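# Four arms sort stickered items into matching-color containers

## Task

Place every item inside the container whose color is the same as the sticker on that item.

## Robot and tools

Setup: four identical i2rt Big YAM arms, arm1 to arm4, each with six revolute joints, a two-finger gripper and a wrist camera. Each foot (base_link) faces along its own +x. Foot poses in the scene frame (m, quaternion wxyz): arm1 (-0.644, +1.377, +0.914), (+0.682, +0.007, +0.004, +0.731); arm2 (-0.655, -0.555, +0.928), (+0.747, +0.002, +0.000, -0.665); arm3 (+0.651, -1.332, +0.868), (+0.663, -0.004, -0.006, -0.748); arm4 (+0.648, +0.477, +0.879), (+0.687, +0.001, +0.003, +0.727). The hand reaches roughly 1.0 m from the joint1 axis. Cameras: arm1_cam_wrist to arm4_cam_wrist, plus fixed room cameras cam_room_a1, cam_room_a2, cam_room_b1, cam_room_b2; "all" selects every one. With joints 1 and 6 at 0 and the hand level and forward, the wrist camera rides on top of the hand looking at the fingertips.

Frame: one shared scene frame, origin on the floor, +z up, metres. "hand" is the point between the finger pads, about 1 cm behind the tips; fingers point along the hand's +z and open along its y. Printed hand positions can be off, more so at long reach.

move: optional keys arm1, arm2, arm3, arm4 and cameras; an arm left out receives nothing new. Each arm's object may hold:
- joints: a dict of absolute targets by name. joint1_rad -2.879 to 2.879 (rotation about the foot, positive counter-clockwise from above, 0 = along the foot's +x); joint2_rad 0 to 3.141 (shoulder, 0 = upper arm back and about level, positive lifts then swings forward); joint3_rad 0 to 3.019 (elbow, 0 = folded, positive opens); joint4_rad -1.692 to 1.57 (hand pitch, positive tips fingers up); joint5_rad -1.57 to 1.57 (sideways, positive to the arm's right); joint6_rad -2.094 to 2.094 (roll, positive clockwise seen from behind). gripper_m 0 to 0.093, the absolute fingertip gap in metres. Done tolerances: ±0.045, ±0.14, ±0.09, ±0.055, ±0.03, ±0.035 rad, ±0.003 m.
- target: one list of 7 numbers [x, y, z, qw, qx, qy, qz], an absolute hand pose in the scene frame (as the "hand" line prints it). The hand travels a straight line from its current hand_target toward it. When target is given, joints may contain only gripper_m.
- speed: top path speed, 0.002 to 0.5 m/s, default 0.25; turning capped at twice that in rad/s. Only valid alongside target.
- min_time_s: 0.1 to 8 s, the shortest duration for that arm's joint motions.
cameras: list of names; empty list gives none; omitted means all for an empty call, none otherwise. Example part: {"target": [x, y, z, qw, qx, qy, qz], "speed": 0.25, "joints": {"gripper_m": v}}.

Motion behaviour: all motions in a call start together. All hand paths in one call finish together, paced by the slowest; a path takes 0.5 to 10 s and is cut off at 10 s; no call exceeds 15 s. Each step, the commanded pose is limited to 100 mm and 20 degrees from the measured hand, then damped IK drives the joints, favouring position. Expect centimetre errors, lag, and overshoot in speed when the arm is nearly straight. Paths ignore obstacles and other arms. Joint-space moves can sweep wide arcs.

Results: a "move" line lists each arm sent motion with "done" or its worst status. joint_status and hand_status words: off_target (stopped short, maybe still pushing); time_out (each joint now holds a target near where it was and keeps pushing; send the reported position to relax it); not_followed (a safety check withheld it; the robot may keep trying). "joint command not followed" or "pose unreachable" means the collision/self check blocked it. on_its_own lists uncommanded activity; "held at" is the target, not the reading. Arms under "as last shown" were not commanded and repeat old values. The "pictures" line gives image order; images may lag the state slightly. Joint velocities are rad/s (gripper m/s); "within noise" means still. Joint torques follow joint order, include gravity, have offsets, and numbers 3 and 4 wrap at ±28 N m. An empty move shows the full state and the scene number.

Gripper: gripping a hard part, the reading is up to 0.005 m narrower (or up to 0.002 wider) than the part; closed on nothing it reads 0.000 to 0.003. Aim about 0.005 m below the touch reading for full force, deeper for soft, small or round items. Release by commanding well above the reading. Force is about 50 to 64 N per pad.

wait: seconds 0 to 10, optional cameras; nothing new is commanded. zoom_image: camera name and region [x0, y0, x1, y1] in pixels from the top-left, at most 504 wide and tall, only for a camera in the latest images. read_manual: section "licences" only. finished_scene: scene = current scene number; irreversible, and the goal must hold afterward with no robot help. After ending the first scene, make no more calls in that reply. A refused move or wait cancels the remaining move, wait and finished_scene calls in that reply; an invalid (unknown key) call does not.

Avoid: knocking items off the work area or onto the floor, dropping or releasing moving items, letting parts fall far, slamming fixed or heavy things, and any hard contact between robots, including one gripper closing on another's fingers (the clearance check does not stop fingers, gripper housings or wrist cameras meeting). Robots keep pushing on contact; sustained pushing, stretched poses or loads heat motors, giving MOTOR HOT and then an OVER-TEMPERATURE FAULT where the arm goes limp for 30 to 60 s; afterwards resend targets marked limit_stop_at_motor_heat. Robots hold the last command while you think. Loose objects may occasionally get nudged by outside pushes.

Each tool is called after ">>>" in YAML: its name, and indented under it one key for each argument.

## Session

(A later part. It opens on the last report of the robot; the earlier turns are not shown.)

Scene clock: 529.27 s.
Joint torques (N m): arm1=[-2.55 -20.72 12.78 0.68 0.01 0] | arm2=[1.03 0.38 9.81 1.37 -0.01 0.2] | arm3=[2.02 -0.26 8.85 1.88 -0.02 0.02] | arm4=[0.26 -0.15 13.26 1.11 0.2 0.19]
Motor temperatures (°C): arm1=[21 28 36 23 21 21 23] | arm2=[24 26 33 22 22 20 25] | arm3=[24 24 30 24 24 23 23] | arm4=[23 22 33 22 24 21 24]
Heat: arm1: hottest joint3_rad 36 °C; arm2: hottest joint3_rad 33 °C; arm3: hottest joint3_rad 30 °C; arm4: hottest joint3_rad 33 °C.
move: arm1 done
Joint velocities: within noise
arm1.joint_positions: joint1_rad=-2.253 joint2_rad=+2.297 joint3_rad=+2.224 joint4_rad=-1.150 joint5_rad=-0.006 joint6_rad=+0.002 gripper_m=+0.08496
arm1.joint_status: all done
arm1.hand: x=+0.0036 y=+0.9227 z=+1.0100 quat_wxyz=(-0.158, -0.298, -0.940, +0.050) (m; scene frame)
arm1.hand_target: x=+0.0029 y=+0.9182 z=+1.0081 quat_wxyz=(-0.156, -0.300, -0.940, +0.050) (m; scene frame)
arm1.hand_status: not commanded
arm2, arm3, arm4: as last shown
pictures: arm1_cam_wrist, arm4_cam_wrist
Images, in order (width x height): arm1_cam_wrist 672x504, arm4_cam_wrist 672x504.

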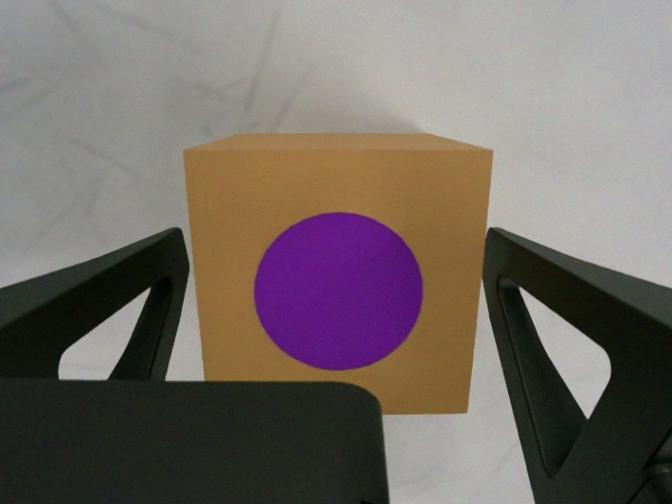

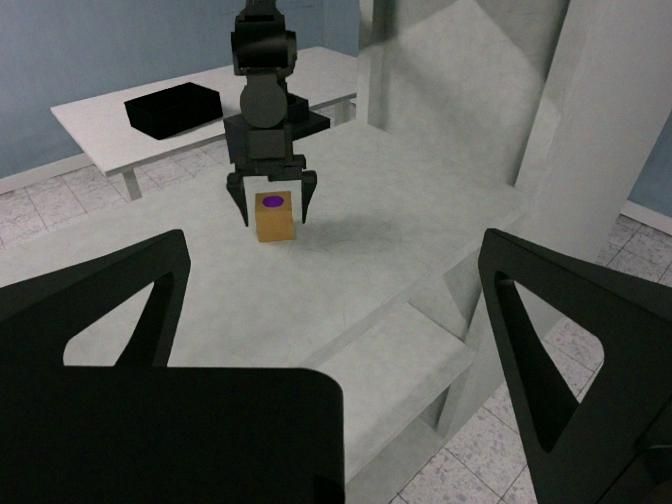

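>>> move:
  arm1: {"target": [-0.03, 0.94, 1.10, 0.1556, 0.2999, 0.9399, -0.0497], "speed": 0.12}
  arm2: {"target": [-0.4225, -0.3654, 1.08, -0.1652, 0.3303, -0.9274, -0.0588], "speed": 0.2}
  cameras: ["arm4_cam_wrist", "arm2_cam_wrist"]

>>> move:
  arm1: {"target": [-0.42, 1.218, 1.12, 0.1556, 0.2999, 0.9399, -0.0497], "speed": 0.2}
  arm2: {"target": [-0.04, -0.055, 1.08, -0.1652, 0.3303, -0.9274, -0.0588], "speed": 0.2}
  cameras: ["arm4_cam_wrist", "arm2_cam_wrist", "cam_room_a1"]

Scene clock: 542.87 s.
Joint torques (N m): arm1=[-2.14 -23.18 11.08 0.66 -0.01 -0.02] | arm2=[1.2 -5.36 10.74 2.17 0.11 0.21] | arm3=[2.08 -0.32 8.88 1.94 0 0.01] | arm4=[0.38 -0.97 13.45 0.91 0.2 0.13]
Motor temperatures (°C): arm1=[21 28 36 23 21 21 22] | arm2=[23 26 33 22 22 20 25] | arm3=[24 24 30 24 24 23 23] | arm4=[23 22 35 22 24 21 24]
Heat: arm1: hottest joint3_rad 36 °C; arm2: hottest joint3_rad 33 °C; arm3: hottest joint3_rad 30 °C; arm4: hottest joint3_rad 35 °C.
move: arm1 off_target; arm2 done
Joint velocities: within noise
arm1.joint_positions: joint1_rad=-2.253 joint2_rad=+2.175 joint3_rad=+2.201 joint4_rad=-1.270 joint5_rad=-0.006 joint6_rad=+0.002 gripper_m=+0.08496
arm1.joint_status: not commanded
arm1.hand: x=-0.0242 y=+0.9429 z=+1.0817 quat_wxyz=(-0.148, -0.298, -0.942, +0.047) (m; scene frame)
arm1.hand_target: x=-0.0299 y=+0.9401 z=+1.0998 quat_wxyz=(-0.156, -0.300, -0.940, +0.050) (m; scene frame)
arm1.hand_status: off_target (0.019 m and 0.9 deg from the pose sent, 0.098 m and 0.4 deg at the start)
arm2.joint_positions: joint1_rad=+2.136 joint2_rad=+0.913 joint3_rad=+0.690 joint4_rad=-1.007 joint5_rad=+0.000 joint6_rad=-0.011 gripper_m=+0.06904
arm2.joint_status: not commanded
arm2.hand: x=-0.4228 y=-0.3673 z=+1.0827 quat_wxyz=(-0.162, +0.335, -0.927, -0.057) (m; scene frame)
arm2.hand_target: x=-0.4226 y=-0.3655 z=+1.0799 quat_wxyz=(-0.165, +0.330, -0.927, -0.059) (m; scene frame)
arm2.hand_status: done (0.003 m and 0.7 deg from the pose sent, 0.217 m and 11.4 deg at the start)
arm3, arm4: as last shown
pictures: arm2_cam_wrist, arm4_cam_wrist
Images, in order (width x height): arm2_cam_wrist 672x504, arm4_cam_wrist 672x504.

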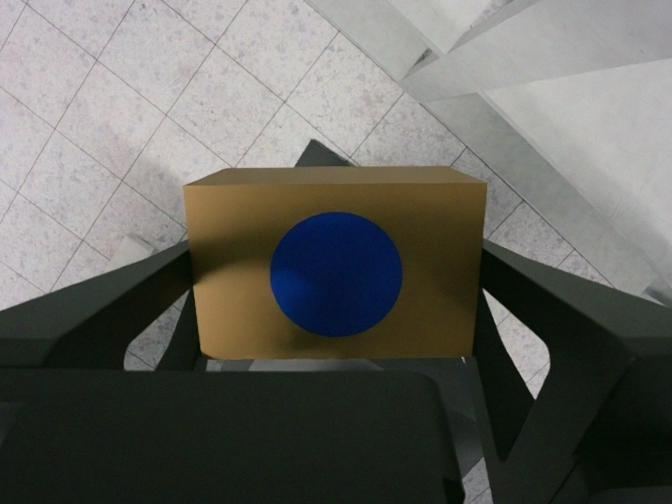

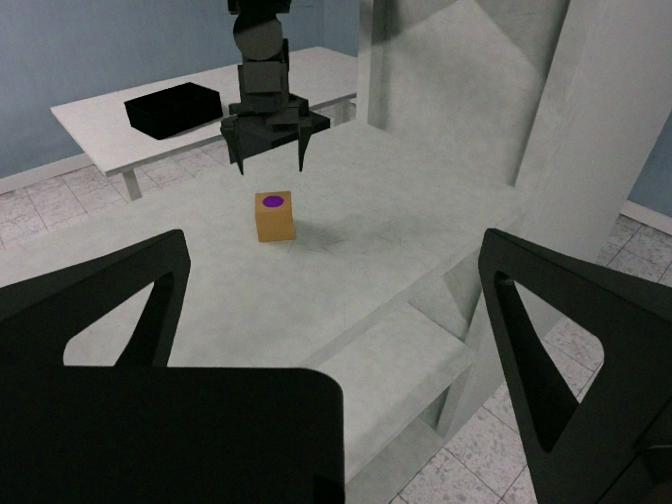

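Scene clock: 546.30 s.
Joint torques (N m): arm1=[-2.73 -0.15 11.4 0.72 0.01 -0.07] | arm2=[0.73 -24 17.13 0.94 0.04 0.17] | arm3=[2.08 -0.32 8.87 1.92 -0.02 0.02] | arm4=[0.03 -0.79 13.35 1.01 0.24 0.15]
Motor temperatures (°C): arm1=[21 28 36 23 21 21 22] | arm2=[23 26 34 22 22 20 25] | arm3=[24 24 30 24 24 23 23] | arm4=[23 22 35 22 24 21 24]
Heat: arm1: hottest joint3_rad 36 °C; arm2: hottest joint3_rad 34 °C; arm3: hottest joint3_rad 30 °C; arm4: hottest joint3_rad 35 °C.
move: arm1 done; arm2 off_target
Joint velocities: within noise
arm1.joint_positions: joint1_rad=-2.257 joint2_rad=+0.795 joint3_rad=+0.780 joint4_rad=-1.202 joint5_rad=-0.008 joint6_rad=+0.000 gripper_m=+0.08496
arm1.joint_status: not commanded
arm1.hand: x=-0.4174 y=+1.2196 z=+1.1200 quat_wxyz=(-0.161, -0.298, -0.939, +0.051) (m; scene frame)
arm1.hand_target: x=-0.4200 y=+1.2181 z=+1.1200 quat_wxyz=(-0.156, -0.300, -0.940, +0.050) (m; scene frame)
arm1.hand_status: done (0.003 m and 0.7 deg from the pose sent, 0.484 m and 0.9 deg at the start)
arm2.joint_positions: joint1_rad=+2.136 joint2_rad=+2.266 joint3_rad=+2.277 joint4_rad=-1.246 joint5_rad=+0.000 joint6_rad=-0.011 gripper_m=+0.06904
arm2.joint_status: not commanded
arm2.hand: x=-0.0498 y=-0.0641 z=+1.0781 quat_wxyz=(-0.159, +0.335, -0.927, -0.056) (m; scene frame)
arm2.hand_target: x=-0.0407 y=-0.0556 z=+1.0800 quat_wxyz=(-0.166, +0.330, -0.927, -0.059) (m; scene frame)
arm2.hand_status: off_target (0.014 m and 1.0 deg from the pose sent, 0.494 m and 0.7 deg at the start)
arm3.joint_positions: joint1_rad=-1.012 joint2_rad=+0.532 joint3_rad=+0.773 joint4_rad=+0.284 joint5_rad=+0.000 joint6_rad=-0.007 gripper_m=+0.09398
arm3.joint_status: not commanded
arm3.hand: x=+0.3642 y=-1.4568 z=+1.4658 quat_wxyz=(-0.189, -0.486, -0.104, +0.847) (m; scene frame)
arm3.hand_target: x=+0.3686 y=-1.4588 z=+1.4674 quat_wxyz=(-0.197, -0.479, -0.104, +0.849) (m; scene frame)
arm3.hand_status: not commanded
arm4: as last shown
pictures: arm2_cam_wrist, arm4_cam_wrist, cam_room_a1
Images, in order (width x height): arm2_cam_wrist 672x504, arm4_cam_wrist 672x504, cam_room_a1 672x504.

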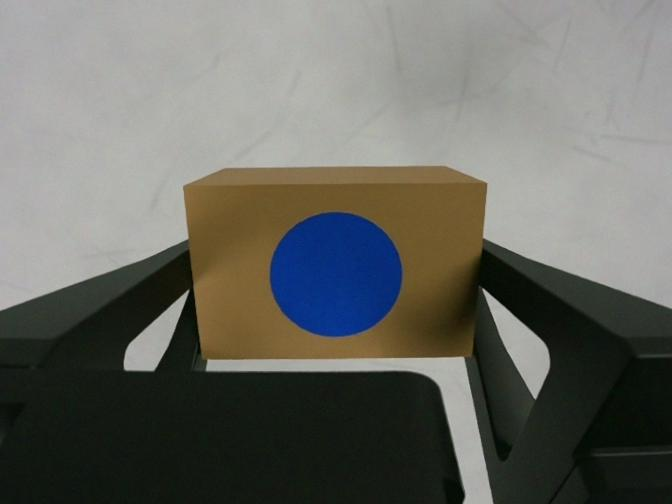

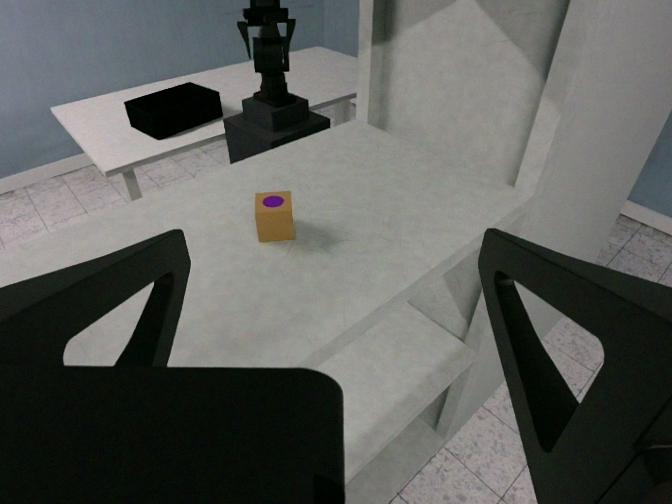

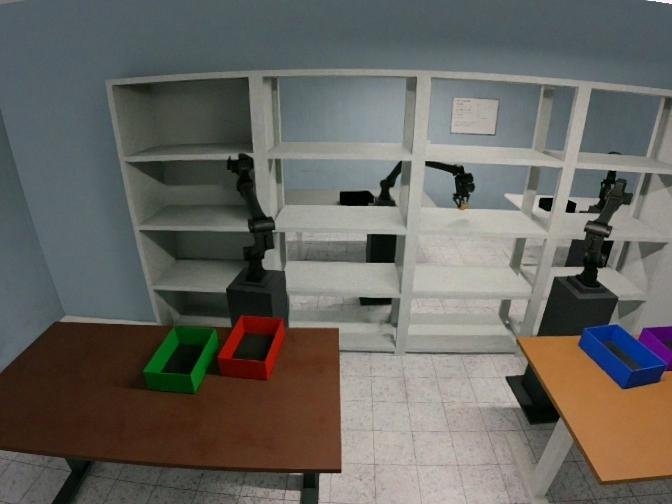

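>>> move:
  arm2: {"target": [-0.035, -0.052, 1.025, -0.1652, 0.3303, -0.9274, -0.0588], "speed": 0.1}
  arm4: {"target": [0.317, 0.735, 1.09, -0.084, 0.9136, -0.3136, -0.2448], "speed": 0.2}
  cameras: ["arm2_cam_wrist", "arm4_cam_wrist"]

>>> move:
  arm2: {"target": [-0.035, -0.052, 1.0, -0.1652, 0.3303, -0.9274, -0.0588], "speed": 0.05}
  arm4: {"target": [0.03, 0.957, 1.10, -0.084, 0.9136, -0.3136, -0.2448], "speed": 0.15}
  cameras: ["arm2_cam_wrist", "arm4_cam_wrist", "cam_room_a2"]

Scene clock: 590.00 s.
Joint torques (N m): arm1=[-2.43 -0.21 11.47 0.51 -0.03 -0.06] | arm2=[0.73 -23.94 10.74 2.22 0.04 0.15] | arm3=[2.08 -0.32 8.88 1.92 -0.01 0.01] | arm4=[1.49 -7.59 12.72 0.53 -0.03 0.17]
Motor temperatures (°C): arm1=[21 26 36 23 21 21 22] | arm2=[23 29 37 22 22 20 25] | arm3=[24 24 30 24 24 23 23] | arm4=[22 21 40 22 24 21 24]
Heat: arm1: hottest joint3_rad 36 °C; arm2: hottest joint3_rad 37 °C; arm3: hottest joint3_rad 30 °C; arm4: hottest joint3_rad 40 °C.
move: arm2 off_target; arm4 off_target
Joint velocities: within noise
arm1, arm3: as last shown
arm2.joint_positions: joint1_rad=+2.136 joint2_rad=+2.290 joint3_rad=+2.263 joint4_rad=-1.159 joint5_rad=+0.000 joint6_rad=-0.011 gripper_m=+0.06904
arm2.joint_status: not commanded
arm2.hand: x=-0.0364 y=-0.0532 z=+1.0615 quat_wxyz=(-0.182, +0.333, -0.923, -0.064) (m; scene frame)
arm2.hand_target: x=-0.0362 y=-0.0530 z=+1.0257 quat_wxyz=(-0.165, +0.330, -0.927, -0.059) (m; scene frame)
arm2.hand_status: off_target (0.037 m and 2.1 deg from the pose sent, 0.056 m and 1.0 deg at the start)
arm4.joint_positions: joint1_rad=+0.851 joint2_rad=+1.119 joint3_rad=+0.871 joint4_rad=-0.835 joint5_rad=+0.011 joint6_rad=-0.011 gripper_m=+0.09398
arm4.joint_status: not commanded
arm4.hand: x=+0.3318 y=+0.7287 z=+1.0678 quat_wxyz=(-0.083, +0.918, -0.313, -0.228) (m; scene frame)
arm4.hand_target: x=+0.3179 y=+0.7344 z=+1.0898 quat_wxyz=(-0.084, +0.914, -0.314, -0.245) (m; scene frame)
arm4.hand_status: off_target (0.027 m and 2.0 deg from the pose sent, 0.244 m and 57.9 deg at the start)
pictures: arm2_cam_wrist, arm4_cam_wrist
Images, in order (width x height): arm2_cam_wrist 672x504, arm4_cam_wrist 672x504.

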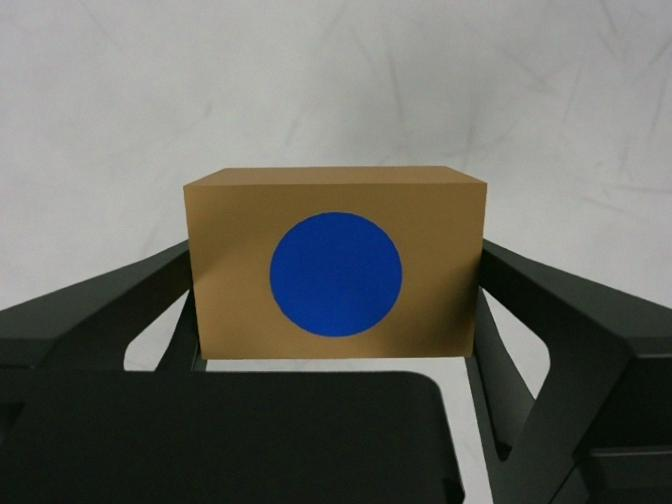

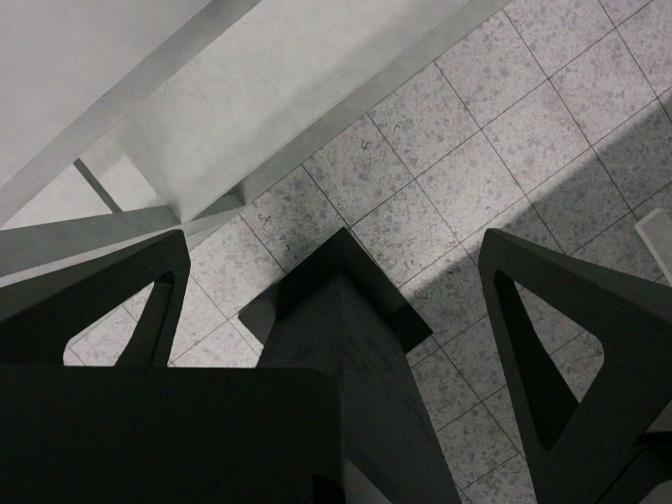

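Scene clock: 593.23 s.
Joint torques (N m): arm1=[-2.49 0.32 11.37 0.43 -0.02 -0.06] | arm2=[0.67 -24.06 10.56 2.25 0.03 0.15] | arm3=[2.02 -0.21 8.9 1.94 -0.01 0.01] | arm4=[1.55 -22.71 13.18 0.47 -0.02 0.16]
Motor temperatures (°C): arm1=[21 26 36 23 21 21 22] | arm2=[23 29 37 22 22 20 25] | arm3=[24 24 30 24 24 23 23] | arm4=[22 22 41 22 24 21 24]
Heat: arm1: hottest joint3_rad 36 °C; arm2: hottest joint3_rad 37 °C; arm3: hottest joint3_rad 30 °C; arm4: hottest joint3_rad 41 °C.
move: arm2 off_target; arm4 off_target
Joint velocities: within noise
arm1, arm3: as last shown
arm2.joint_positions: joint1_rad=+2.136 joint2_rad=+2.298 joint3_rad=+2.216 joint4_rad=-1.102 joint5_rad=+0.000 joint6_rad=-0.011 gripper_m=+0.06904
arm2.joint_status: not commanded
arm2.hand: x=-0.0352 y=-0.0522 z=+1.0383 quat_wxyz=(-0.183, +0.333, -0.923, -0.065) (m; scene frame)
arm2.hand_target: x=-0.0363 y=-0.0531 z=+1.0005 quat_wxyz=(-0.165, +0.330, -0.927, -0.059) (m; scene frame)
arm2.hand_status: off_target (0.038 m and 2.3 deg from the pose sent, 0.061 m and 2.1 deg at the start)
arm4.joint_positions: joint1_rad=+0.851 joint2_rad=+2.084 joint3_rad=+2.099 joint4_rad=-1.075 joint5_rad=+0.010 joint6_rad=-0.011 gripper_m=+0.09398
arm4.joint_status: not commanded
arm4.hand: x=+0.0435 y=+0.9541 z=+1.0970 quat_wxyz=(-0.086, +0.916, -0.312, -0.239) (m; scene frame)
arm4.hand_target: x=+0.0306 y=+0.9565 z=+1.0997 quat_wxyz=(-0.084, +0.913, -0.314, -0.245) (m; scene frame)
arm4.hand_status: off_target (0.014 m and 0.8 deg from the pose sent, 0.380 m and 2.0 deg at the start)
pictures: arm2_cam_wrist, arm4_cam_wrist, cam_room_a2
Images, in order (width x height): arm2_cam_wrist 672x504, arm4_cam_wrist 672x504, cam_room_a2 672x504.

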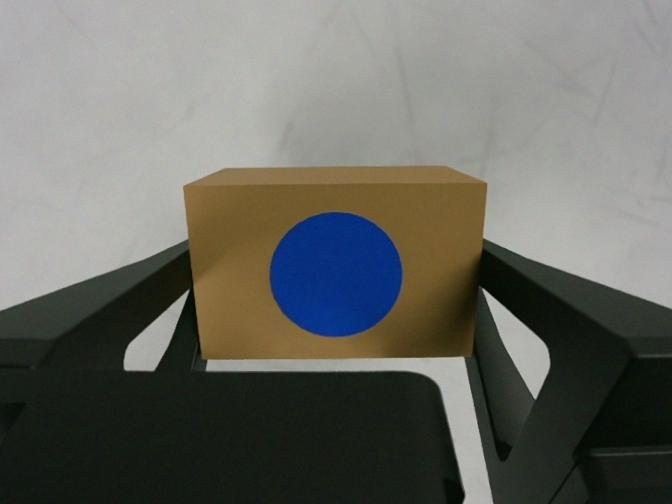

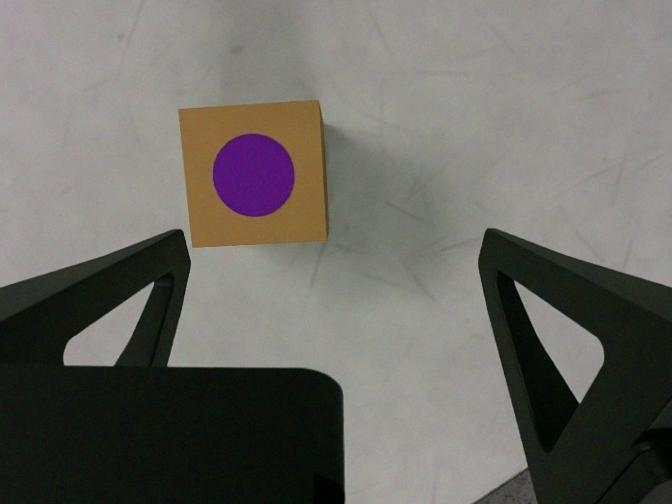

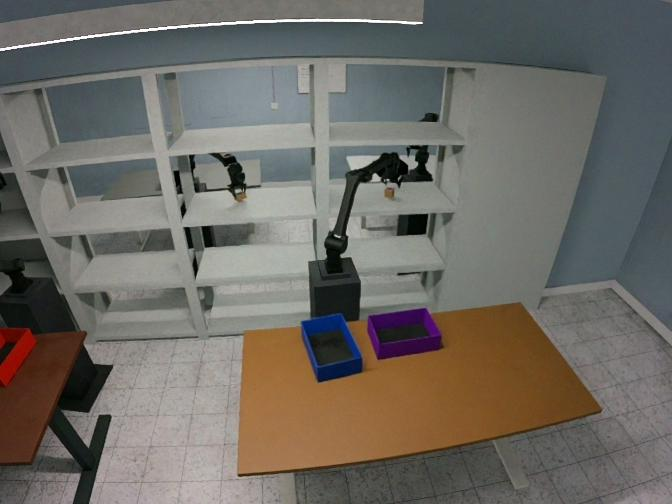

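>>> move:
  arm2: {"target": [-0.035, -0.052, 0.98, -0.1652, 0.3303, -0.9274, -0.0588], "speed": 0.05}
  arm4: {"target": [-0.01, 0.949, 1.085, -0.0774, 0.9217, -0.2888, -0.2469], "speed": 0.1}
  cameras: ["arm2_cam_wrist", "arm4_cam_wrist"]

Scene clock: 618.07 s.
Joint torques (N m): arm1=[-2.49 -0.15 11.49 0.73 -0.04 -0.04] | arm2=[0.62 -23.71 10.43 2.21 0.03 0.15] | arm3=[2.2 -0.38 8.84 1.92 -0.01 0.02] | arm4=[1.08 -23.77 13.11 0.4 -0.02 0.03]
Motor temperatures (°C): arm1=[21 25 36 23 21 21 22] | arm2=[23 30 37 22 22 20 25] | arm3=[24 24 30 24 24 23 23] | arm4=[22 24 47 22 24 21 24]
Heat: arm1: hottest joint3_rad 36 °C; arm2: hottest joint3_rad 37 °C; arm3: hottest joint3_rad 30 °C; arm4: hottest joint3_rad 47 °C.
move: arm2 off_target; arm4 off_target
Joint velocities: within noise
arm1, arm3: as last shown
arm2.joint_positions: joint1_rad=+2.136 joint2_rad=+2.305 joint3_rad=+2.184 joint4_rad=-1.056 joint5_rad=+0.000 joint6_rad=-0.011 gripper_m=+0.06904
arm2.joint_status: not commanded
arm2.hand: x=-0.0341 y=-0.0512 z=+1.0218 quat_wxyz=(-0.186, +0.333, -0.922, -0.066) (m; scene frame)
arm2.hand_target: x=-0.0365 y=-0.0533 z=+0.9808 quat_wxyz=(-0.165, +0.330, -0.927, -0.059) (m; scene frame)
arm2.hand_status: off_target (0.042 m and 2.6 deg from the pose sent, 0.058 m and 2.3 deg at the start)
arm4.joint_positions: joint1_rad=+0.894 joint2_rad=+2.185 joint3_rad=+2.234 joint4_rad=-1.107 joint5_rad=+0.001 joint6_rad=-0.011 gripper_m=+0.09398
arm4.joint_status: not commanded
arm4.hand: x=-0.0007 y=+0.9428 z=+1.0839 quat_wxyz=(-0.077, +0.922, -0.291, -0.242) (m; scene frame)
arm4.hand_target: x=-0.0094 y=+0.9486 z=+1.0849 quat_wxyz=(-0.078, +0.922, -0.289, -0.248) (m; scene frame)
arm4.hand_status: off_target (0.011 m and 0.6 deg from the pose sent, 0.055 m and 3.0 deg at the start)
pictures: arm2_cam_wrist, arm4_cam_wrist
Images, in order (width x height): arm2_cam_wrist 672x504, arm4_cam_wrist 672x504.

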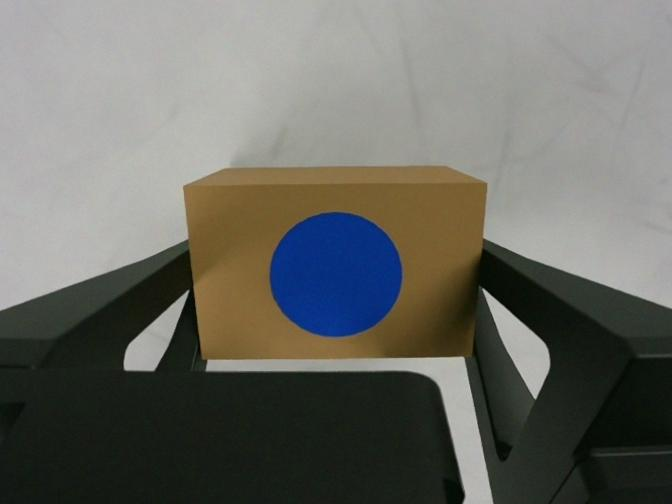

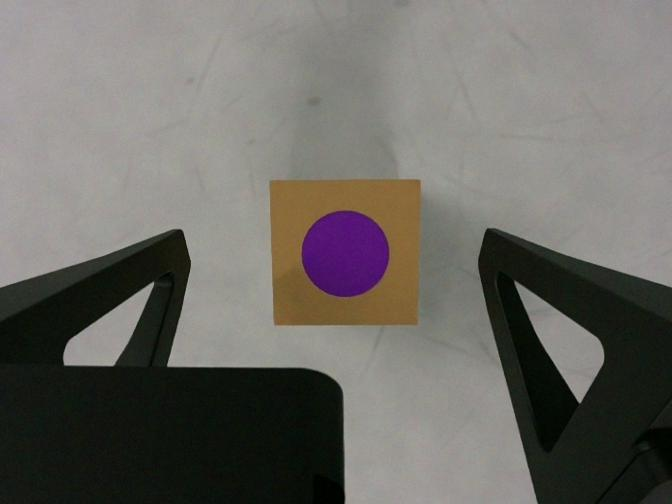

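>>> move:
  arm2: {"target": [-0.035, -0.052, 0.965, -0.1652, 0.3303, -0.9274, -0.0588], "speed": 0.05}
  arm4: {"target": [-0.005, 0.951, 1.02, -0.0774, 0.9217, -0.2888, -0.2469], "speed": 0.08}
  cameras: ["arm2_cam_wrist", "arm4_cam_wrist"]

Scene clock: 627.17 s.
Joint torques (N m): arm1=[-2.73 -0.09 11.54 0.58 -0.09 -0.03] | arm2=[0.62 -23.18 9.05 2.37 0.05 0.15] | arm3=[2.14 -0.26 8.87 1.95 -0.01 0.01] | arm4=[0.5 -24.53 9.07 1.35 -0.06 -0.08]
Motor temperatures (°C): arm1=[21 25 36 23 21 21 22] | arm2=[23 29 36 22 22 20 25] | arm3=[24 24 30 24 24 23 23] | arm4=[22 24 48 22 24 21 24]
Heat: arm1: hottest joint3_rad 36 °C; arm2: hottest joint3_rad 36 °C; arm3: hottest joint3_rad 30 °C; arm4: hottest joint3_rad 48 °C.
move: arm2 off_target; arm4 off_target
Joint velocities: within noise
arm1, arm3: as last shown
arm2.joint_positions: joint1_rad=+2.136 joint2_rad=+2.305 joint3_rad=+2.175 joint4_rad=-1.027 joint5_rad=+0.000 joint6_rad=-0.011 gripper_m=+0.06904
arm2.joint_status: not commanded
arm2.hand: x=-0.0307 y=-0.0485 z=+1.0207 quat_wxyz=(-0.195, +0.332, -0.920, -0.069) (m; scene frame)
arm2.hand_target: x=-0.0371 y=-0.0538 z=+0.9666 quat_wxyz=(-0.165, +0.330, -0.927, -0.059) (m; scene frame)
arm2.hand_status: off_target (0.056 m and 3.8 deg from the pose sent, 0.057 m and 2.6 deg at the start)
arm4.joint_positions: joint1_rad=+0.894 joint2_rad=+2.185 joint3_rad=+2.111 joint4_rad=-0.963 joint5_rad=-0.002 joint6_rad=-0.011 gripper_m=+0.09398
arm4.joint_status: not commanded
arm4.hand: x=-0.0045 y=+0.9446 z=+1.0398 quat_wxyz=(-0.079, +0.920, -0.290, -0.253) (m; scene frame)
arm4.hand_target: x=-0.0045 y=+0.9505 z=+1.0202 quat_wxyz=(-0.077, +0.922, -0.289, -0.247) (m; scene frame)
arm4.hand_status: off_target (0.021 m and 0.7 deg from the pose sent, 0.065 m and 0.6 deg at the start)
pictures: arm2_cam_wrist, arm4_cam_wrist
Images, in order (width x height): arm2_cam_wrist 672x504, arm4_cam_wrist 672x504.

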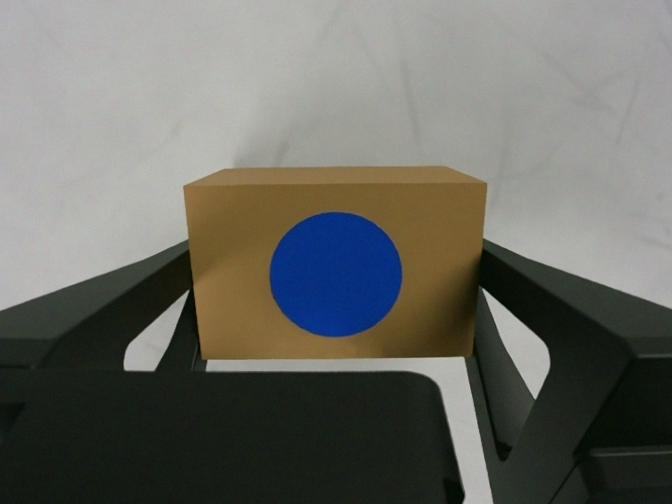

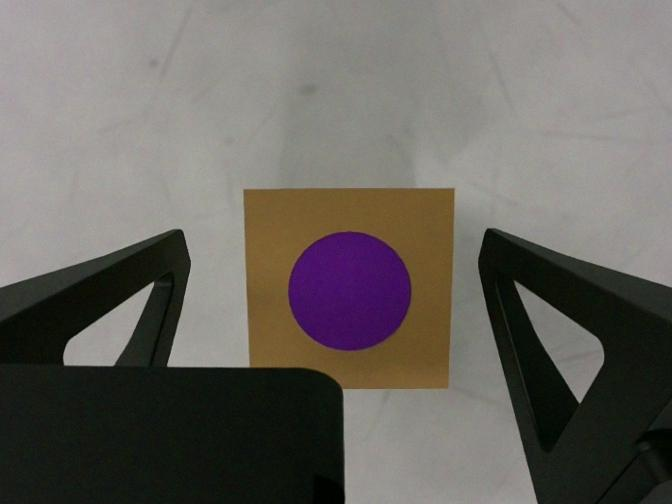

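>>> move:
  arm2: {"target": [-0.037, -0.054, 1.003, -0.1652, 0.3303, -0.9274, -0.0588], "speed": 0.05}
  arm4: {"target": [-0.002, 0.955, 1.002, -0.0774, 0.9217, -0.2888, -0.2469], "speed": 0.06}
  cameras: ["arm4_cam_wrist"]

>>> move:
  arm2: {"joints": {"gripper_m": 0.09}}
  arm4: {"joints": {"gripper_m": 0.048}}
  cameras: ["arm2_cam_wrist", "arm4_cam_wrist"]

Scene clock: 635.63 s.
Joint torques (N m): arm1=[-2.2 -0.03 11.47 0.58 -0.07 -0.06] | arm2=[0.67 -25.23 13.31 0.23 0.03 0.14] | arm3=[1.96 -0.15 8.85 1.91 -0.01 0.01] | arm4=[0.56 -23.94 8.85 1.44 -0.04 -0.08]
Motor temperatures (°C): arm1=[21 25 36 23 21 21 22] | arm2=[23 29 35 22 22 20 25] | arm3=[24 24 30 24 24 23 23] | arm4=[22 24 46 22 24 21 24]
Heat: arm1: hottest joint3_rad 36 °C; arm2: hottest joint3_rad 35 °C; arm3: hottest joint3_rad 30 °C; arm4: hottest joint3_rad 46 °C.
move: arm2 off_target; arm4 off_target
Joint velocities: within noise
arm1, arm3: as last shown
arm2.joint_positions: joint1_rad=+2.136 joint2_rad=+2.303 joint3_rad=+2.175 joint4_rad=-1.052 joint5_rad=+0.000 joint6_rad=-0.011 gripper_m=+0.06904
arm2.joint_status: not commanded
arm2.hand: x=-0.0350 y=-0.0520 z=+1.0194 quat_wxyz=(-0.185, +0.333, -0.922, -0.065) (m; scene frame)
arm2.hand_target: x=-0.0372 y=-0.0542 z=+1.0031 quat_wxyz=(-0.166, +0.330, -0.927, -0.059) (m; scene frame)
arm2.hand_status: off_target (0.017 m and 2.5 deg from the pose sent, 0.019 m and 3.8 deg at the start)
arm4.joint_positions: joint1_rad=+0.889 joint2_rad=+2.185 joint3_rad=+2.078 joint4_rad=-0.921 joint5_rad=-0.005 joint6_rad=-0.014 gripper_m=+0.09398
arm4.joint_status: not commanded
arm4.hand: x=-0.0030 y=+0.9480 z=+1.0282 quat_wxyz=(-0.080, +0.918, -0.290, -0.257) (m; scene frame)
arm4.hand_target: x=-0.0013 y=+0.9543 z=+1.0023 quat_wxyz=(-0.077, +0.922, -0.289, -0.247) (m; scene frame)
arm4.hand_status: off_target (0.027 m and 1.3 deg from the pose sent, 0.039 m and 0.7 deg at the start)
pictures: arm4_cam_wrist
Images, in order (width x height): arm4_cam_wrist 672x504.

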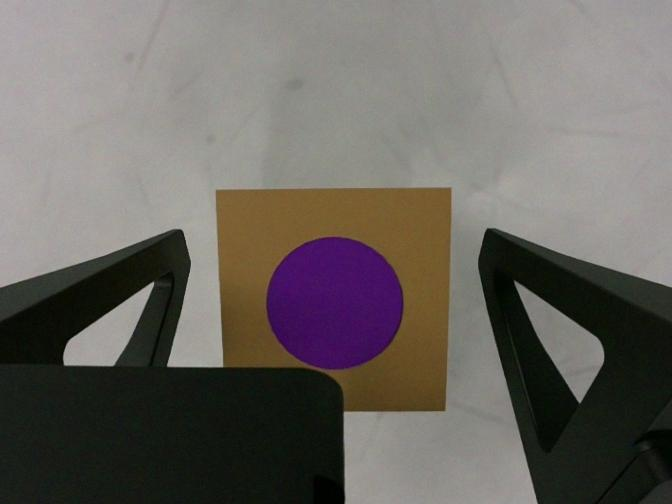

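Scene clock: 636.23 s.
Joint torques (N m): arm1=[-2.73 -0.21 11.37 0.59 -0.02 -0.02] | arm2=[0.67 -25.11 13.27 0.96 0.03 0.15] | arm3=[2.08 -0.26 8.87 1.87 -0.01 0] | arm4=[0.56 -23.36 8.92 1.31 -0.06 -0.06]
Motor temperatures (°C): arm1=[21 25 36 23 21 21 22] | arm2=[23 29 35 22 22 20 25] | arm3=[24 24 30 24 24 23 23] | arm4=[22 24 45 22 24 21 24]
Heat: arm1: hottest joint3_rad 36 °C; arm2: hottest joint3_rad 35 °C; arm3: hottest joint3_rad 30 °C; arm4: hottest joint3_rad 45 °C.
move: arm2 done; arm4 off_target
Joint velocities: within noise
arm1, arm3: as last shown
arm2.joint_positions: joint1_rad=+2.136 joint2_rad=+2.305 joint3_rad=+2.175 joint4_rad=-1.070 joint5_rad=+0.000 joint6_rad=-0.011 gripper_m=+0.08992
arm2.joint_status: all done
arm2.hand: x=-0.0383 y=-0.0547 z=+1.0168 quat_wxyz=(-0.176, +0.334, -0.924, -0.062) (m; scene frame)
arm2.hand_target: x=-0.0372 y=-0.0542 z=+1.0032 quat_wxyz=(-0.166, +0.330, -0.927, -0.059) (m; scene frame)
arm2.hand_status: not commanded
arm4.joint_positions: joint1_rad=+0.889 joint2_rad=+2.185 joint3_rad=+2.078 joint4_rad=-0.920 joint5_rad=-0.006 joint6_rad=-0.016 gripper_m=+0.05337
arm4.joint_status: gripper_m off_target (ended at +0.05339, target +0.04800)
arm4.hand: x=-0.0032 y=+0.9479 z=+1.0282 quat_wxyz=(-0.080, +0.919, -0.289, -0.257) (m; scene frame)
arm4.hand_target: x=-0.0013 y=+0.9542 z=+1.0023 quat_wxyz=(-0.077, +0.922, -0.289, -0.247) (m; scene frame)
arm4.hand_status: not commanded
pictures: arm2_cam_wrist, arm4_cam_wrist
Images, in order (width x height): arm2_cam_wrist 672x504, arm4_cam_wrist 672x504.

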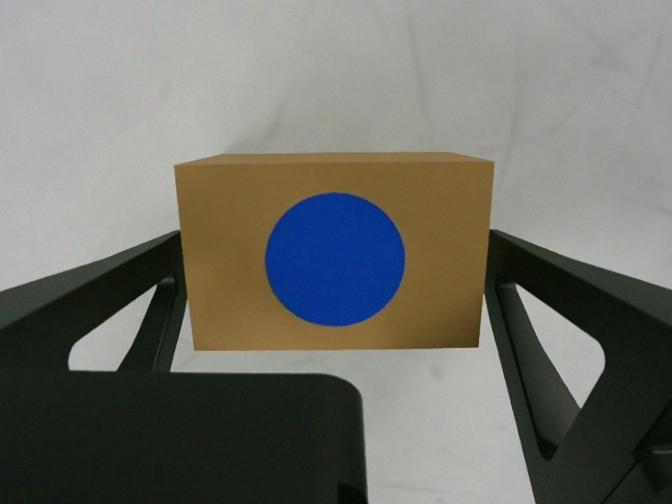

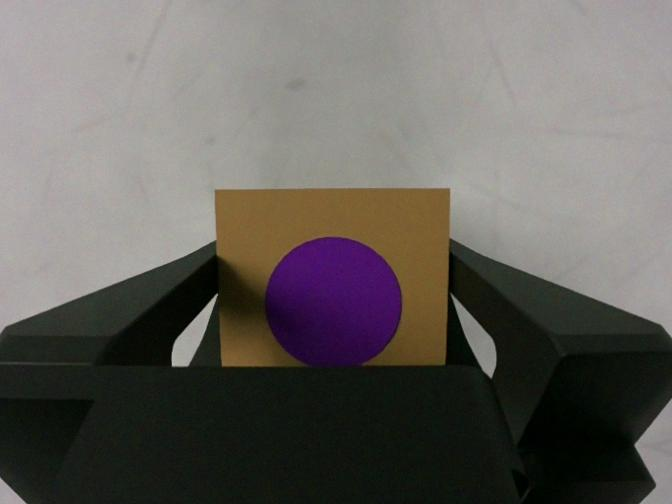

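>>> move:
  arm2: {"target": [-0.065, -0.078, 1.10, -0.1652, 0.3303, -0.9274, -0.0588], "speed": 0.12}
  arm4: {"target": [0.0, 0.955, 1.10, -0.0774, 0.9217, -0.2888, -0.2469], "speed": 0.12}
  cameras: ["arm2_cam_wrist", "arm4_cam_wrist"]

>>> move:
  arm2: {"target": [-0.43, -0.37, 1.12, -0.1652, 0.3303, -0.9274, -0.0588], "speed": 0.2}
  arm4: {"target": [0.33, 0.73, 1.13, -0.0774, 0.9217, -0.2888, -0.2469], "speed": 0.2}
  cameras: ["arm2_cam_wrist", "arm4_cam_wrist"]

Scene clock: 660.10 s.
Joint torques (N m): arm1=[-3.37 -0.21 11.4 0.5 -0.06 -0.06] | arm2=[0.5 -26.34 11.37 0.98 0 0.14] | arm3=[2.08 -0.32 8.85 1.91 -0.01 0.02] | arm4=[0.26 -25.47 12.93 0.46 -0.02 -0.07]
Motor temperatures (°C): arm1=[21 25 36 23 21 21 22] | arm2=[23 29 35 22 22 20 24] | arm3=[24 24 30 24 24 23 23] | arm4=[22 25 42 22 24 21 25]
Heat: arm1: hottest joint3_rad 36 °C; arm2: hottest joint3_rad 35 °C; arm3: hottest joint3_rad 30 °C; arm4: hottest joint3_rad 42 °C.
move: arm2 done; arm4 off_target
Joint velocities: within noise
arm1, arm3: as last shown
arm2.joint_positions: joint1_rad=+2.136 joint2_rad=+2.173 joint3_rad=+2.175 joint4_rad=-1.206 joint5_rad=+0.000 joint6_rad=-0.011 gripper_m=+0.08992
arm2.joint_status: not commanded
arm2.hand: x=-0.0628 y=-0.0747 z=+1.1044 quat_wxyz=(-0.174, +0.334, -0.924, -0.062) (m; scene frame)
arm2.hand_target: x=-0.0650 y=-0.0780 z=+1.1001 quat_wxyz=(-0.165, +0.330, -0.927, -0.059) (m; scene frame)
arm2.hand_status: done (0.006 m and 1.2 deg from the pose sent, 0.090 m and 1.4 deg at the start)
arm4.joint_positions: joint1_rad=+0.889 joint2_rad=+2.185 joint3_rad=+2.251 joint4_rad=-1.139 joint5_rad=-0.006 joint6_rad=-0.016 gripper_m=+0.05337
arm4.joint_status: not commanded
arm4.hand: x=+0.0039 y=+0.9432 z=+1.0887 quat_wxyz=(-0.073, +0.924, -0.291, -0.236) (m; scene frame)
arm4.hand_target: x=+0.0006 y=+0.9544 z=+1.1000 quat_wxyz=(-0.078, +0.922, -0.289, -0.248) (m; scene frame)
arm4.hand_status: off_target (0.017 m and 1.4 deg from the pose sent, 0.072 m and 1.3 deg at the start)
pictures: arm2_cam_wrist, arm4_cam_wrist
Images, in order (width x height): arm2_cam_wrist 672x504, arm4_cam_wrist 672x504.

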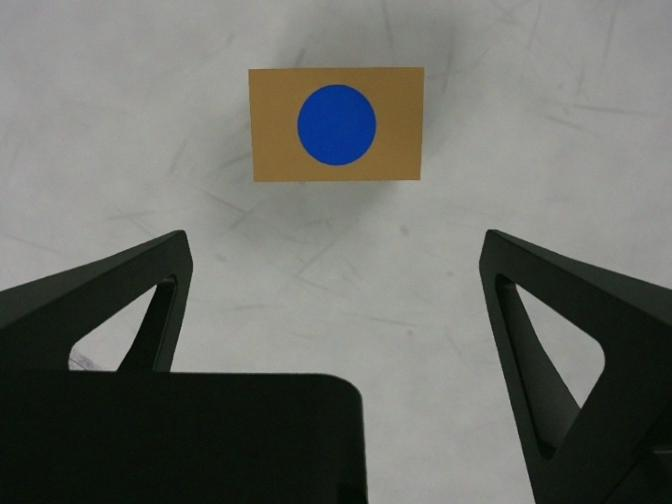

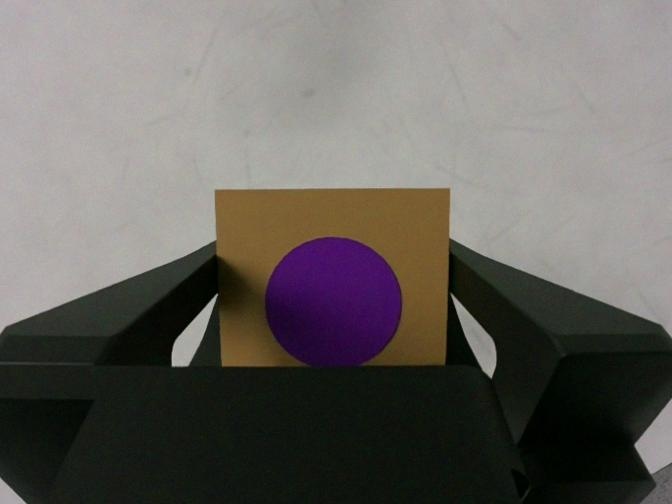

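Scene clock: 663.00 s.
Joint torques (N m): arm1=[-2.84 -0.09 11.45 0.57 -0.06 -0.09] | arm2=[1.38 -4.6 10.52 1.01 0.13 0.21] | arm3=[2.08 -0.26 8.88 1.92 -0.02 0.02] | arm4=[0.73 -8 9.17 0.49 -0.06 -0.11]
Motor temperatures (°C): arm1=[21 25 36 23 21 21 22] | arm2=[23 29 35 22 22 20 24] | arm3=[24 24 30 24 24 23 23] | arm4=[22 25 41 22 24 21 26]
Heat: arm1: hottest joint3_rad 36 °C; arm2: hottest joint3_rad 35 °C; arm3: hottest joint3_rad 30 °C; arm4: hottest joint3_rad 41 °C.
move: arm2 off_target; arm4 done
Joint velocities: within noise
arm1.joint_positions: joint1_rad=-2.257 joint2_rad=+0.795 joint3_rad=+0.780 joint4_rad=-1.202 joint5_rad=-0.008 joint6_rad=+0.000 gripper_m=+0.08496
arm1.joint_status: not commanded
arm1.hand: x=-0.4174 y=+1.2196 z=+1.1200 quat_wxyz=(-0.161, -0.298, -0.939, +0.051) (m; scene frame)
arm1.hand_target: x=-0.4200 y=+1.2181 z=+1.1200 quat_wxyz=(-0.156, -0.300, -0.940, +0.050) (m; scene frame)
arm1.hand_status: not commanded
arm2.joint_positions: joint1_rad=+2.138 joint2_rad=+0.860 joint3_rad=+0.777 joint4_rad=-1.108 joint5_rad=+0.001 joint6_rad=-0.006 gripper_m=+0.08992
arm2.joint_status: not commanded
arm2.hand: x=-0.4236 y=-0.3676 z=+1.1291 quat_wxyz=(-0.180, +0.332, -0.924, -0.063) (m; scene frame)
arm2.hand_target: x=-0.4299 y=-0.3700 z=+1.1202 quat_wxyz=(-0.165, +0.330, -0.927, -0.059) (m; scene frame)
arm2.hand_status: off_target (0.011 m and 1.8 deg from the pose sent, 0.472 m and 1.2 deg at the start)
arm3.joint_positions: joint1_rad=-1.012 joint2_rad=+0.532 joint3_rad=+0.773 joint4_rad=+0.284 joint5_rad=+0.000 joint6_rad=-0.007 gripper_m=+0.09398
arm3.joint_status: not commanded
arm3.hand: x=+0.3642 y=-1.4568 z=+1.4658 quat_wxyz=(-0.189, -0.486, -0.104, +0.847) (m; scene frame)
arm3.hand_target: x=+0.3686 y=-1.4588 z=+1.4674 quat_wxyz=(-0.197, -0.479, -0.104, +0.849) (m; scene frame)
arm3.hand_status: not commanded
arm4.joint_positions: joint1_rad=+0.843 joint2_rad=+1.079 joint3_rad=+0.997 joint4_rad=-0.960 joint5_rad=-0.028 joint6_rad=-0.052 gripper_m=+0.05337
arm4.joint_status: not commanded
arm4.hand: x=+0.3264 y=+0.7289 z=+1.1308 quat_wxyz=(-0.078, +0.920, -0.291, -0.251) (m; scene frame)
arm4.hand_target: x=+0.3299 y=+0.7299 z=+1.1300 quat_wxyz=(-0.077, +0.922, -0.289, -0.247) (m; scene frame)
arm4.hand_status: done (0.004 m and 0.6 deg from the pose sent, 0.392 m and 1.4 deg at the start)
pictures: arm2_cam_wrist, arm4_cam_wrist
Images, in order (width x height): arm2_cam_wrist 672x504, arm4_cam_wrist 672x504.

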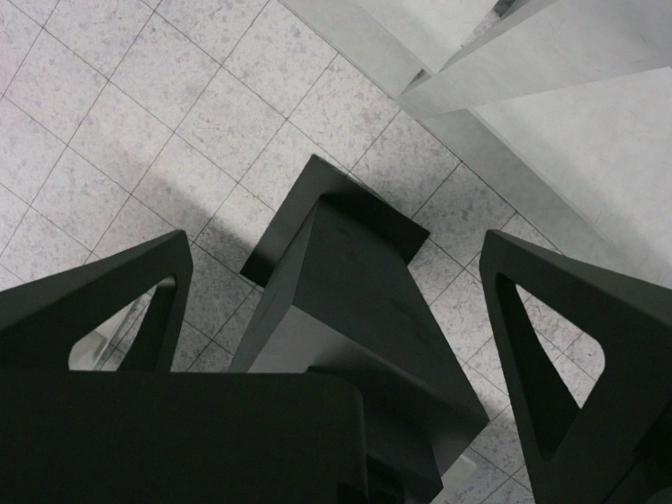

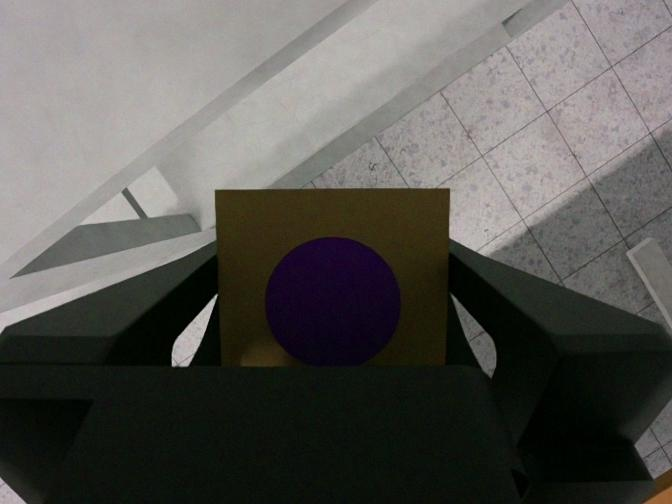

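>>> move:
  arm4: {"joints": {"joint1_rad": -1.073, "joint2_rad": 1.56, "joint3_rad": 0.933, "joint4_rad": -0.403, "joint5_rad": 0, "joint6_rad": 0}, "min_time_s": 4}
  cameras: ["arm4_cam_wrist", "cam_room_a2"]

Scene clock: 674.43 s.
Joint torques (N m): arm1=[-2.78 -0.09 11.33 0.77 -0.07 -0.07] | arm2=[1.44 -4.48 10.54 0.99 0.13 0.2] | arm3=[2.26 -0.26 8.84 1.92 -0.01 0.01] | arm4=[1.26 -12.22 7.51 1.4 0.1 0.18]
Motor temperatures (°C): arm1=[21 25 36 23 21 21 22] | arm2=[23 29 35 22 22 20 24] | arm3=[24 24 30 24 24 23 23] | arm4=[22 25 39 22 24 21 26]
Heat: arm1: hottest joint3_rad 36 °C; arm2: hottest joint3_rad 35 °C; arm3: hottest joint3_rad 30 °C; arm4: hottest joint3_rad 39 °C.
move: arm4 done
Joint velocities: within noise
arm1, arm2, arm3: as last shown
arm4.joint_positions: joint1_rad=-1.081 joint2_rad=+1.541 joint3_rad=+0.935 joint4_rad=-0.421 joint5_rad=-0.001 joint6_rad=-0.014 gripper_m=+0.05341
arm4.joint_status: all done
arm4.hand: x=+1.0932 y=+0.7477 z=+0.9569 quat_wxyz=(-0.256, +0.266, -0.927, -0.070) (m; scene frame)
arm4.hand_target: x=+1.0929 y=+0.7523 z=+0.9493 quat_wxyz=(-0.254, +0.264, -0.928, -0.072) (m; scene frame)
arm4.hand_status: not commanded
pictures: arm4_cam_wrist, cam_room_a2
Images, in order (width x height): arm4_cam_wrist 672x504, cam_room_a2 672x504.

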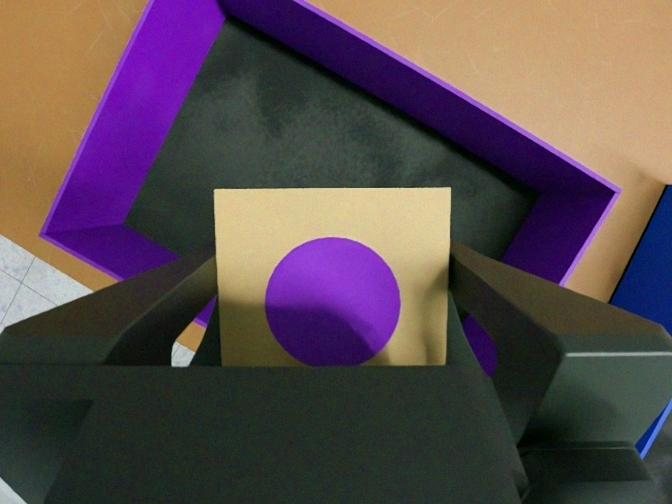

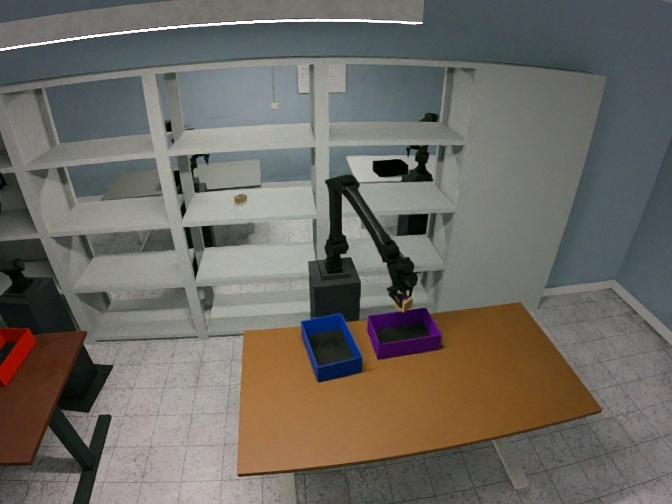

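>>> move:
  arm4: {"target": [1.106, 0.758, 0.80, -0.2572, 0.2615, -0.9275, -0.0725], "speed": 0.12}
  cameras: ["arm4_cam_wrist"]

Scene clock: 686.40 s.
Joint torques (N m): arm1=[-2.43 0.32 11.21 0.46 -0.05 -0.1] | arm2=[1.49 -4.42 10.56 0.99 0.14 0.21] | arm3=[2.02 -0.26 8.85 1.95 -0.02 0.02] | arm4=[1.14 -15.38 5.19 1.4 0.12 0.16]
Motor temperatures (°C): arm1=[21 25 36 23 21 21 22] | arm2=[23 28 35 22 22 20 24] | arm3=[24 24 30 24 24 23 23] | arm4=[22 25 38 22 24 21 26]
Heat: arm1: hottest joint3_rad 36 °C; arm2: hottest joint3_rad 35 °C; arm3: hottest joint3_rad 30 °C; arm4: hottest joint3_rad 38 °C.
move: arm4 done
Joint velocities: within noise
arm1, arm2, arm3: as last shown
arm4.joint_positions: joint1_rad=-1.081 joint2_rad=+1.901 joint3_rad=+0.878 joint4_rad=-0.008 joint5_rad=-0.001 joint6_rad=-0.013 gripper_m=+0.05341
arm4.joint_status: not commanded
arm4.hand: x=+1.1051 y=+0.7548 z=+0.8039 quat_wxyz=(-0.254, +0.266, -0.927, -0.070) (m; scene frame)
arm4.hand_target: x=+1.1058 y=+0.7580 z=+0.8000 quat_wxyz=(-0.257, +0.262, -0.927, -0.073) (m; scene frame)
arm4.hand_status: done (0.005 m and 0.7 deg from the pose sent, 0.158 m and 0.7 deg at the start)
pictures: arm4_cam_wrist
Images, in order (width x height): arm4_cam_wrist 672x504.

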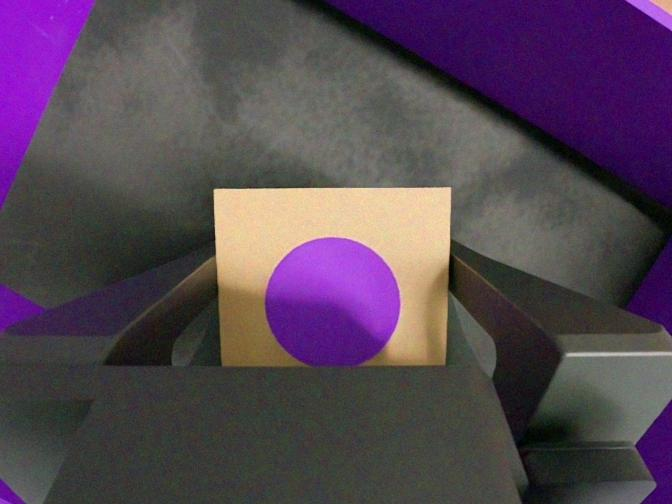

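>>> move:
  arm4: {"target": [1.106, 0.758, 0.765, -0.2572, 0.2615, -0.9275, -0.0725], "speed": 0.06}

>>> move:
  arm4: {"target": [1.106, 0.758, 0.745, -0.2572, 0.2615, -0.9275, -0.0725], "speed": 0.04}
  cameras: ["arm4_cam_wrist"]

Scene clock: 691.20 s.
Joint torques (N m): arm1=[-2.84 0.03 11.56 0.44 -0.07 -0.05] | arm2=[1.49 -4.6 10.54 0.99 0.14 0.21] | arm3=[2.02 -0.44 8.91 1.92 -0.01 0.01] | arm4=[1.08 -15.56 4.9 1.47 0.12 0.16]
Motor temperatures (°C): arm1=[21 25 36 23 21 21 22] | arm2=[23 28 35 22 22 20 24] | arm3=[24 24 30 24 24 23 23] | arm4=[22 25 37 22 24 21 26]
Heat: arm1: hottest joint3_rad 36 °C; arm2: hottest joint3_rad 35 °C; arm3: hottest joint3_rad 30 °C; arm4: hottest joint3_rad 37 °C.
move: arm4 done
Joint velocities: within noise
arm1, arm2, arm3: as last shown
arm4.joint_positions: joint1_rad=-1.081 joint2_rad=+1.986 joint3_rad=+0.878 joint4_rad=+0.080 joint5_rad=-0.001 joint6_rad=-0.013 gripper_m=+0.05341
arm4.joint_status: not commanded
arm4.hand: x=+1.1050 y=+0.7547 z=+0.7713 quat_wxyz=(-0.256, +0.266, -0.927, -0.070) (m; scene frame)
arm4.hand_target: x=+1.1058 y=+0.7580 z=+0.7651 quat_wxyz=(-0.257, +0.262, -0.927, -0.073) (m; scene frame)
arm4.hand_status: done (0.007 m and 0.6 deg from the pose sent, 0.039 m and 0.7 deg at the start)
pictures: none

Scene clock: 692.20 s.
Joint torques (N m): arm1=[-2.61 -0.03 11.34 0.58 -0.02 -0.07] | arm2=[1.44 -4.54 10.54 1.01 0.14 0.22] | arm3=[2.2 -0.26 8.87 1.92 -0.02 0.01] | arm4=[1.03 -15.15 4.98 1.37 0.12 0.14]
Motor temperatures (°C): arm1=[21 25 36 23 21 21 22] | arm2=[23 28 35 22 22 20 24] | arm3=[24 24 30 24 24 23 23] | arm4=[22 25 37 22 24 21 26]
Heat: arm1: hottest joint3_rad 36 °C; arm2: hottest joint3_rad 35 °C; arm3: hottest joint3_rad 30 °C; arm4: hottest joint3_rad 37 °C.
move: arm4 done
Joint velocities: within noise
arm1, arm2, arm3: as last shown
arm4.joint_positions: joint1_rad=-1.081 joint2_rad=+2.033 joint3_rad=+0.878 joint4_rad=+0.129 joint5_rad=-0.001 joint6_rad=-0.010 gripper_m=+0.05341
arm4.joint_status: not commanded
arm4.hand: x=+1.1041 y=+0.7542 z=+0.7537 quat_wxyz=(-0.257, +0.265, -0.927, -0.071) (m; scene frame)
arm4.hand_target: x=+1.1056 y=+0.7579 z=+0.7451 quat_wxyz=(-0.257, +0.262, -0.927, -0.073) (m; scene frame)
arm4.hand_status: done (0.010 m and 0.4 deg from the pose sent, 0.026 m and 0.6 deg at the start)
pictures: arm4_cam_wrist
Images, in order (width x height): arm4_cam_wrist 672x504.

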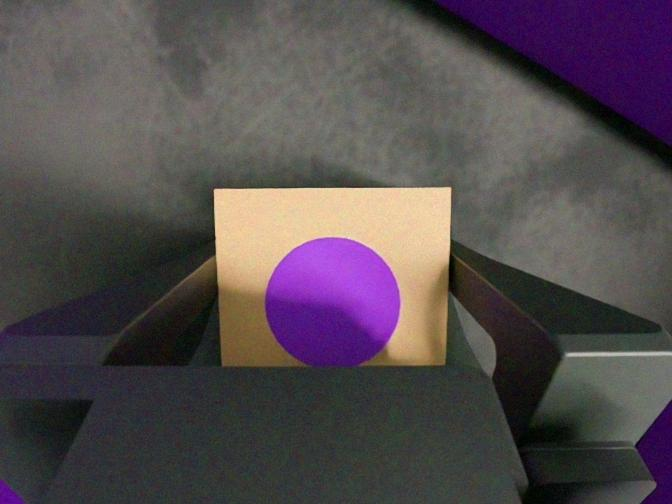

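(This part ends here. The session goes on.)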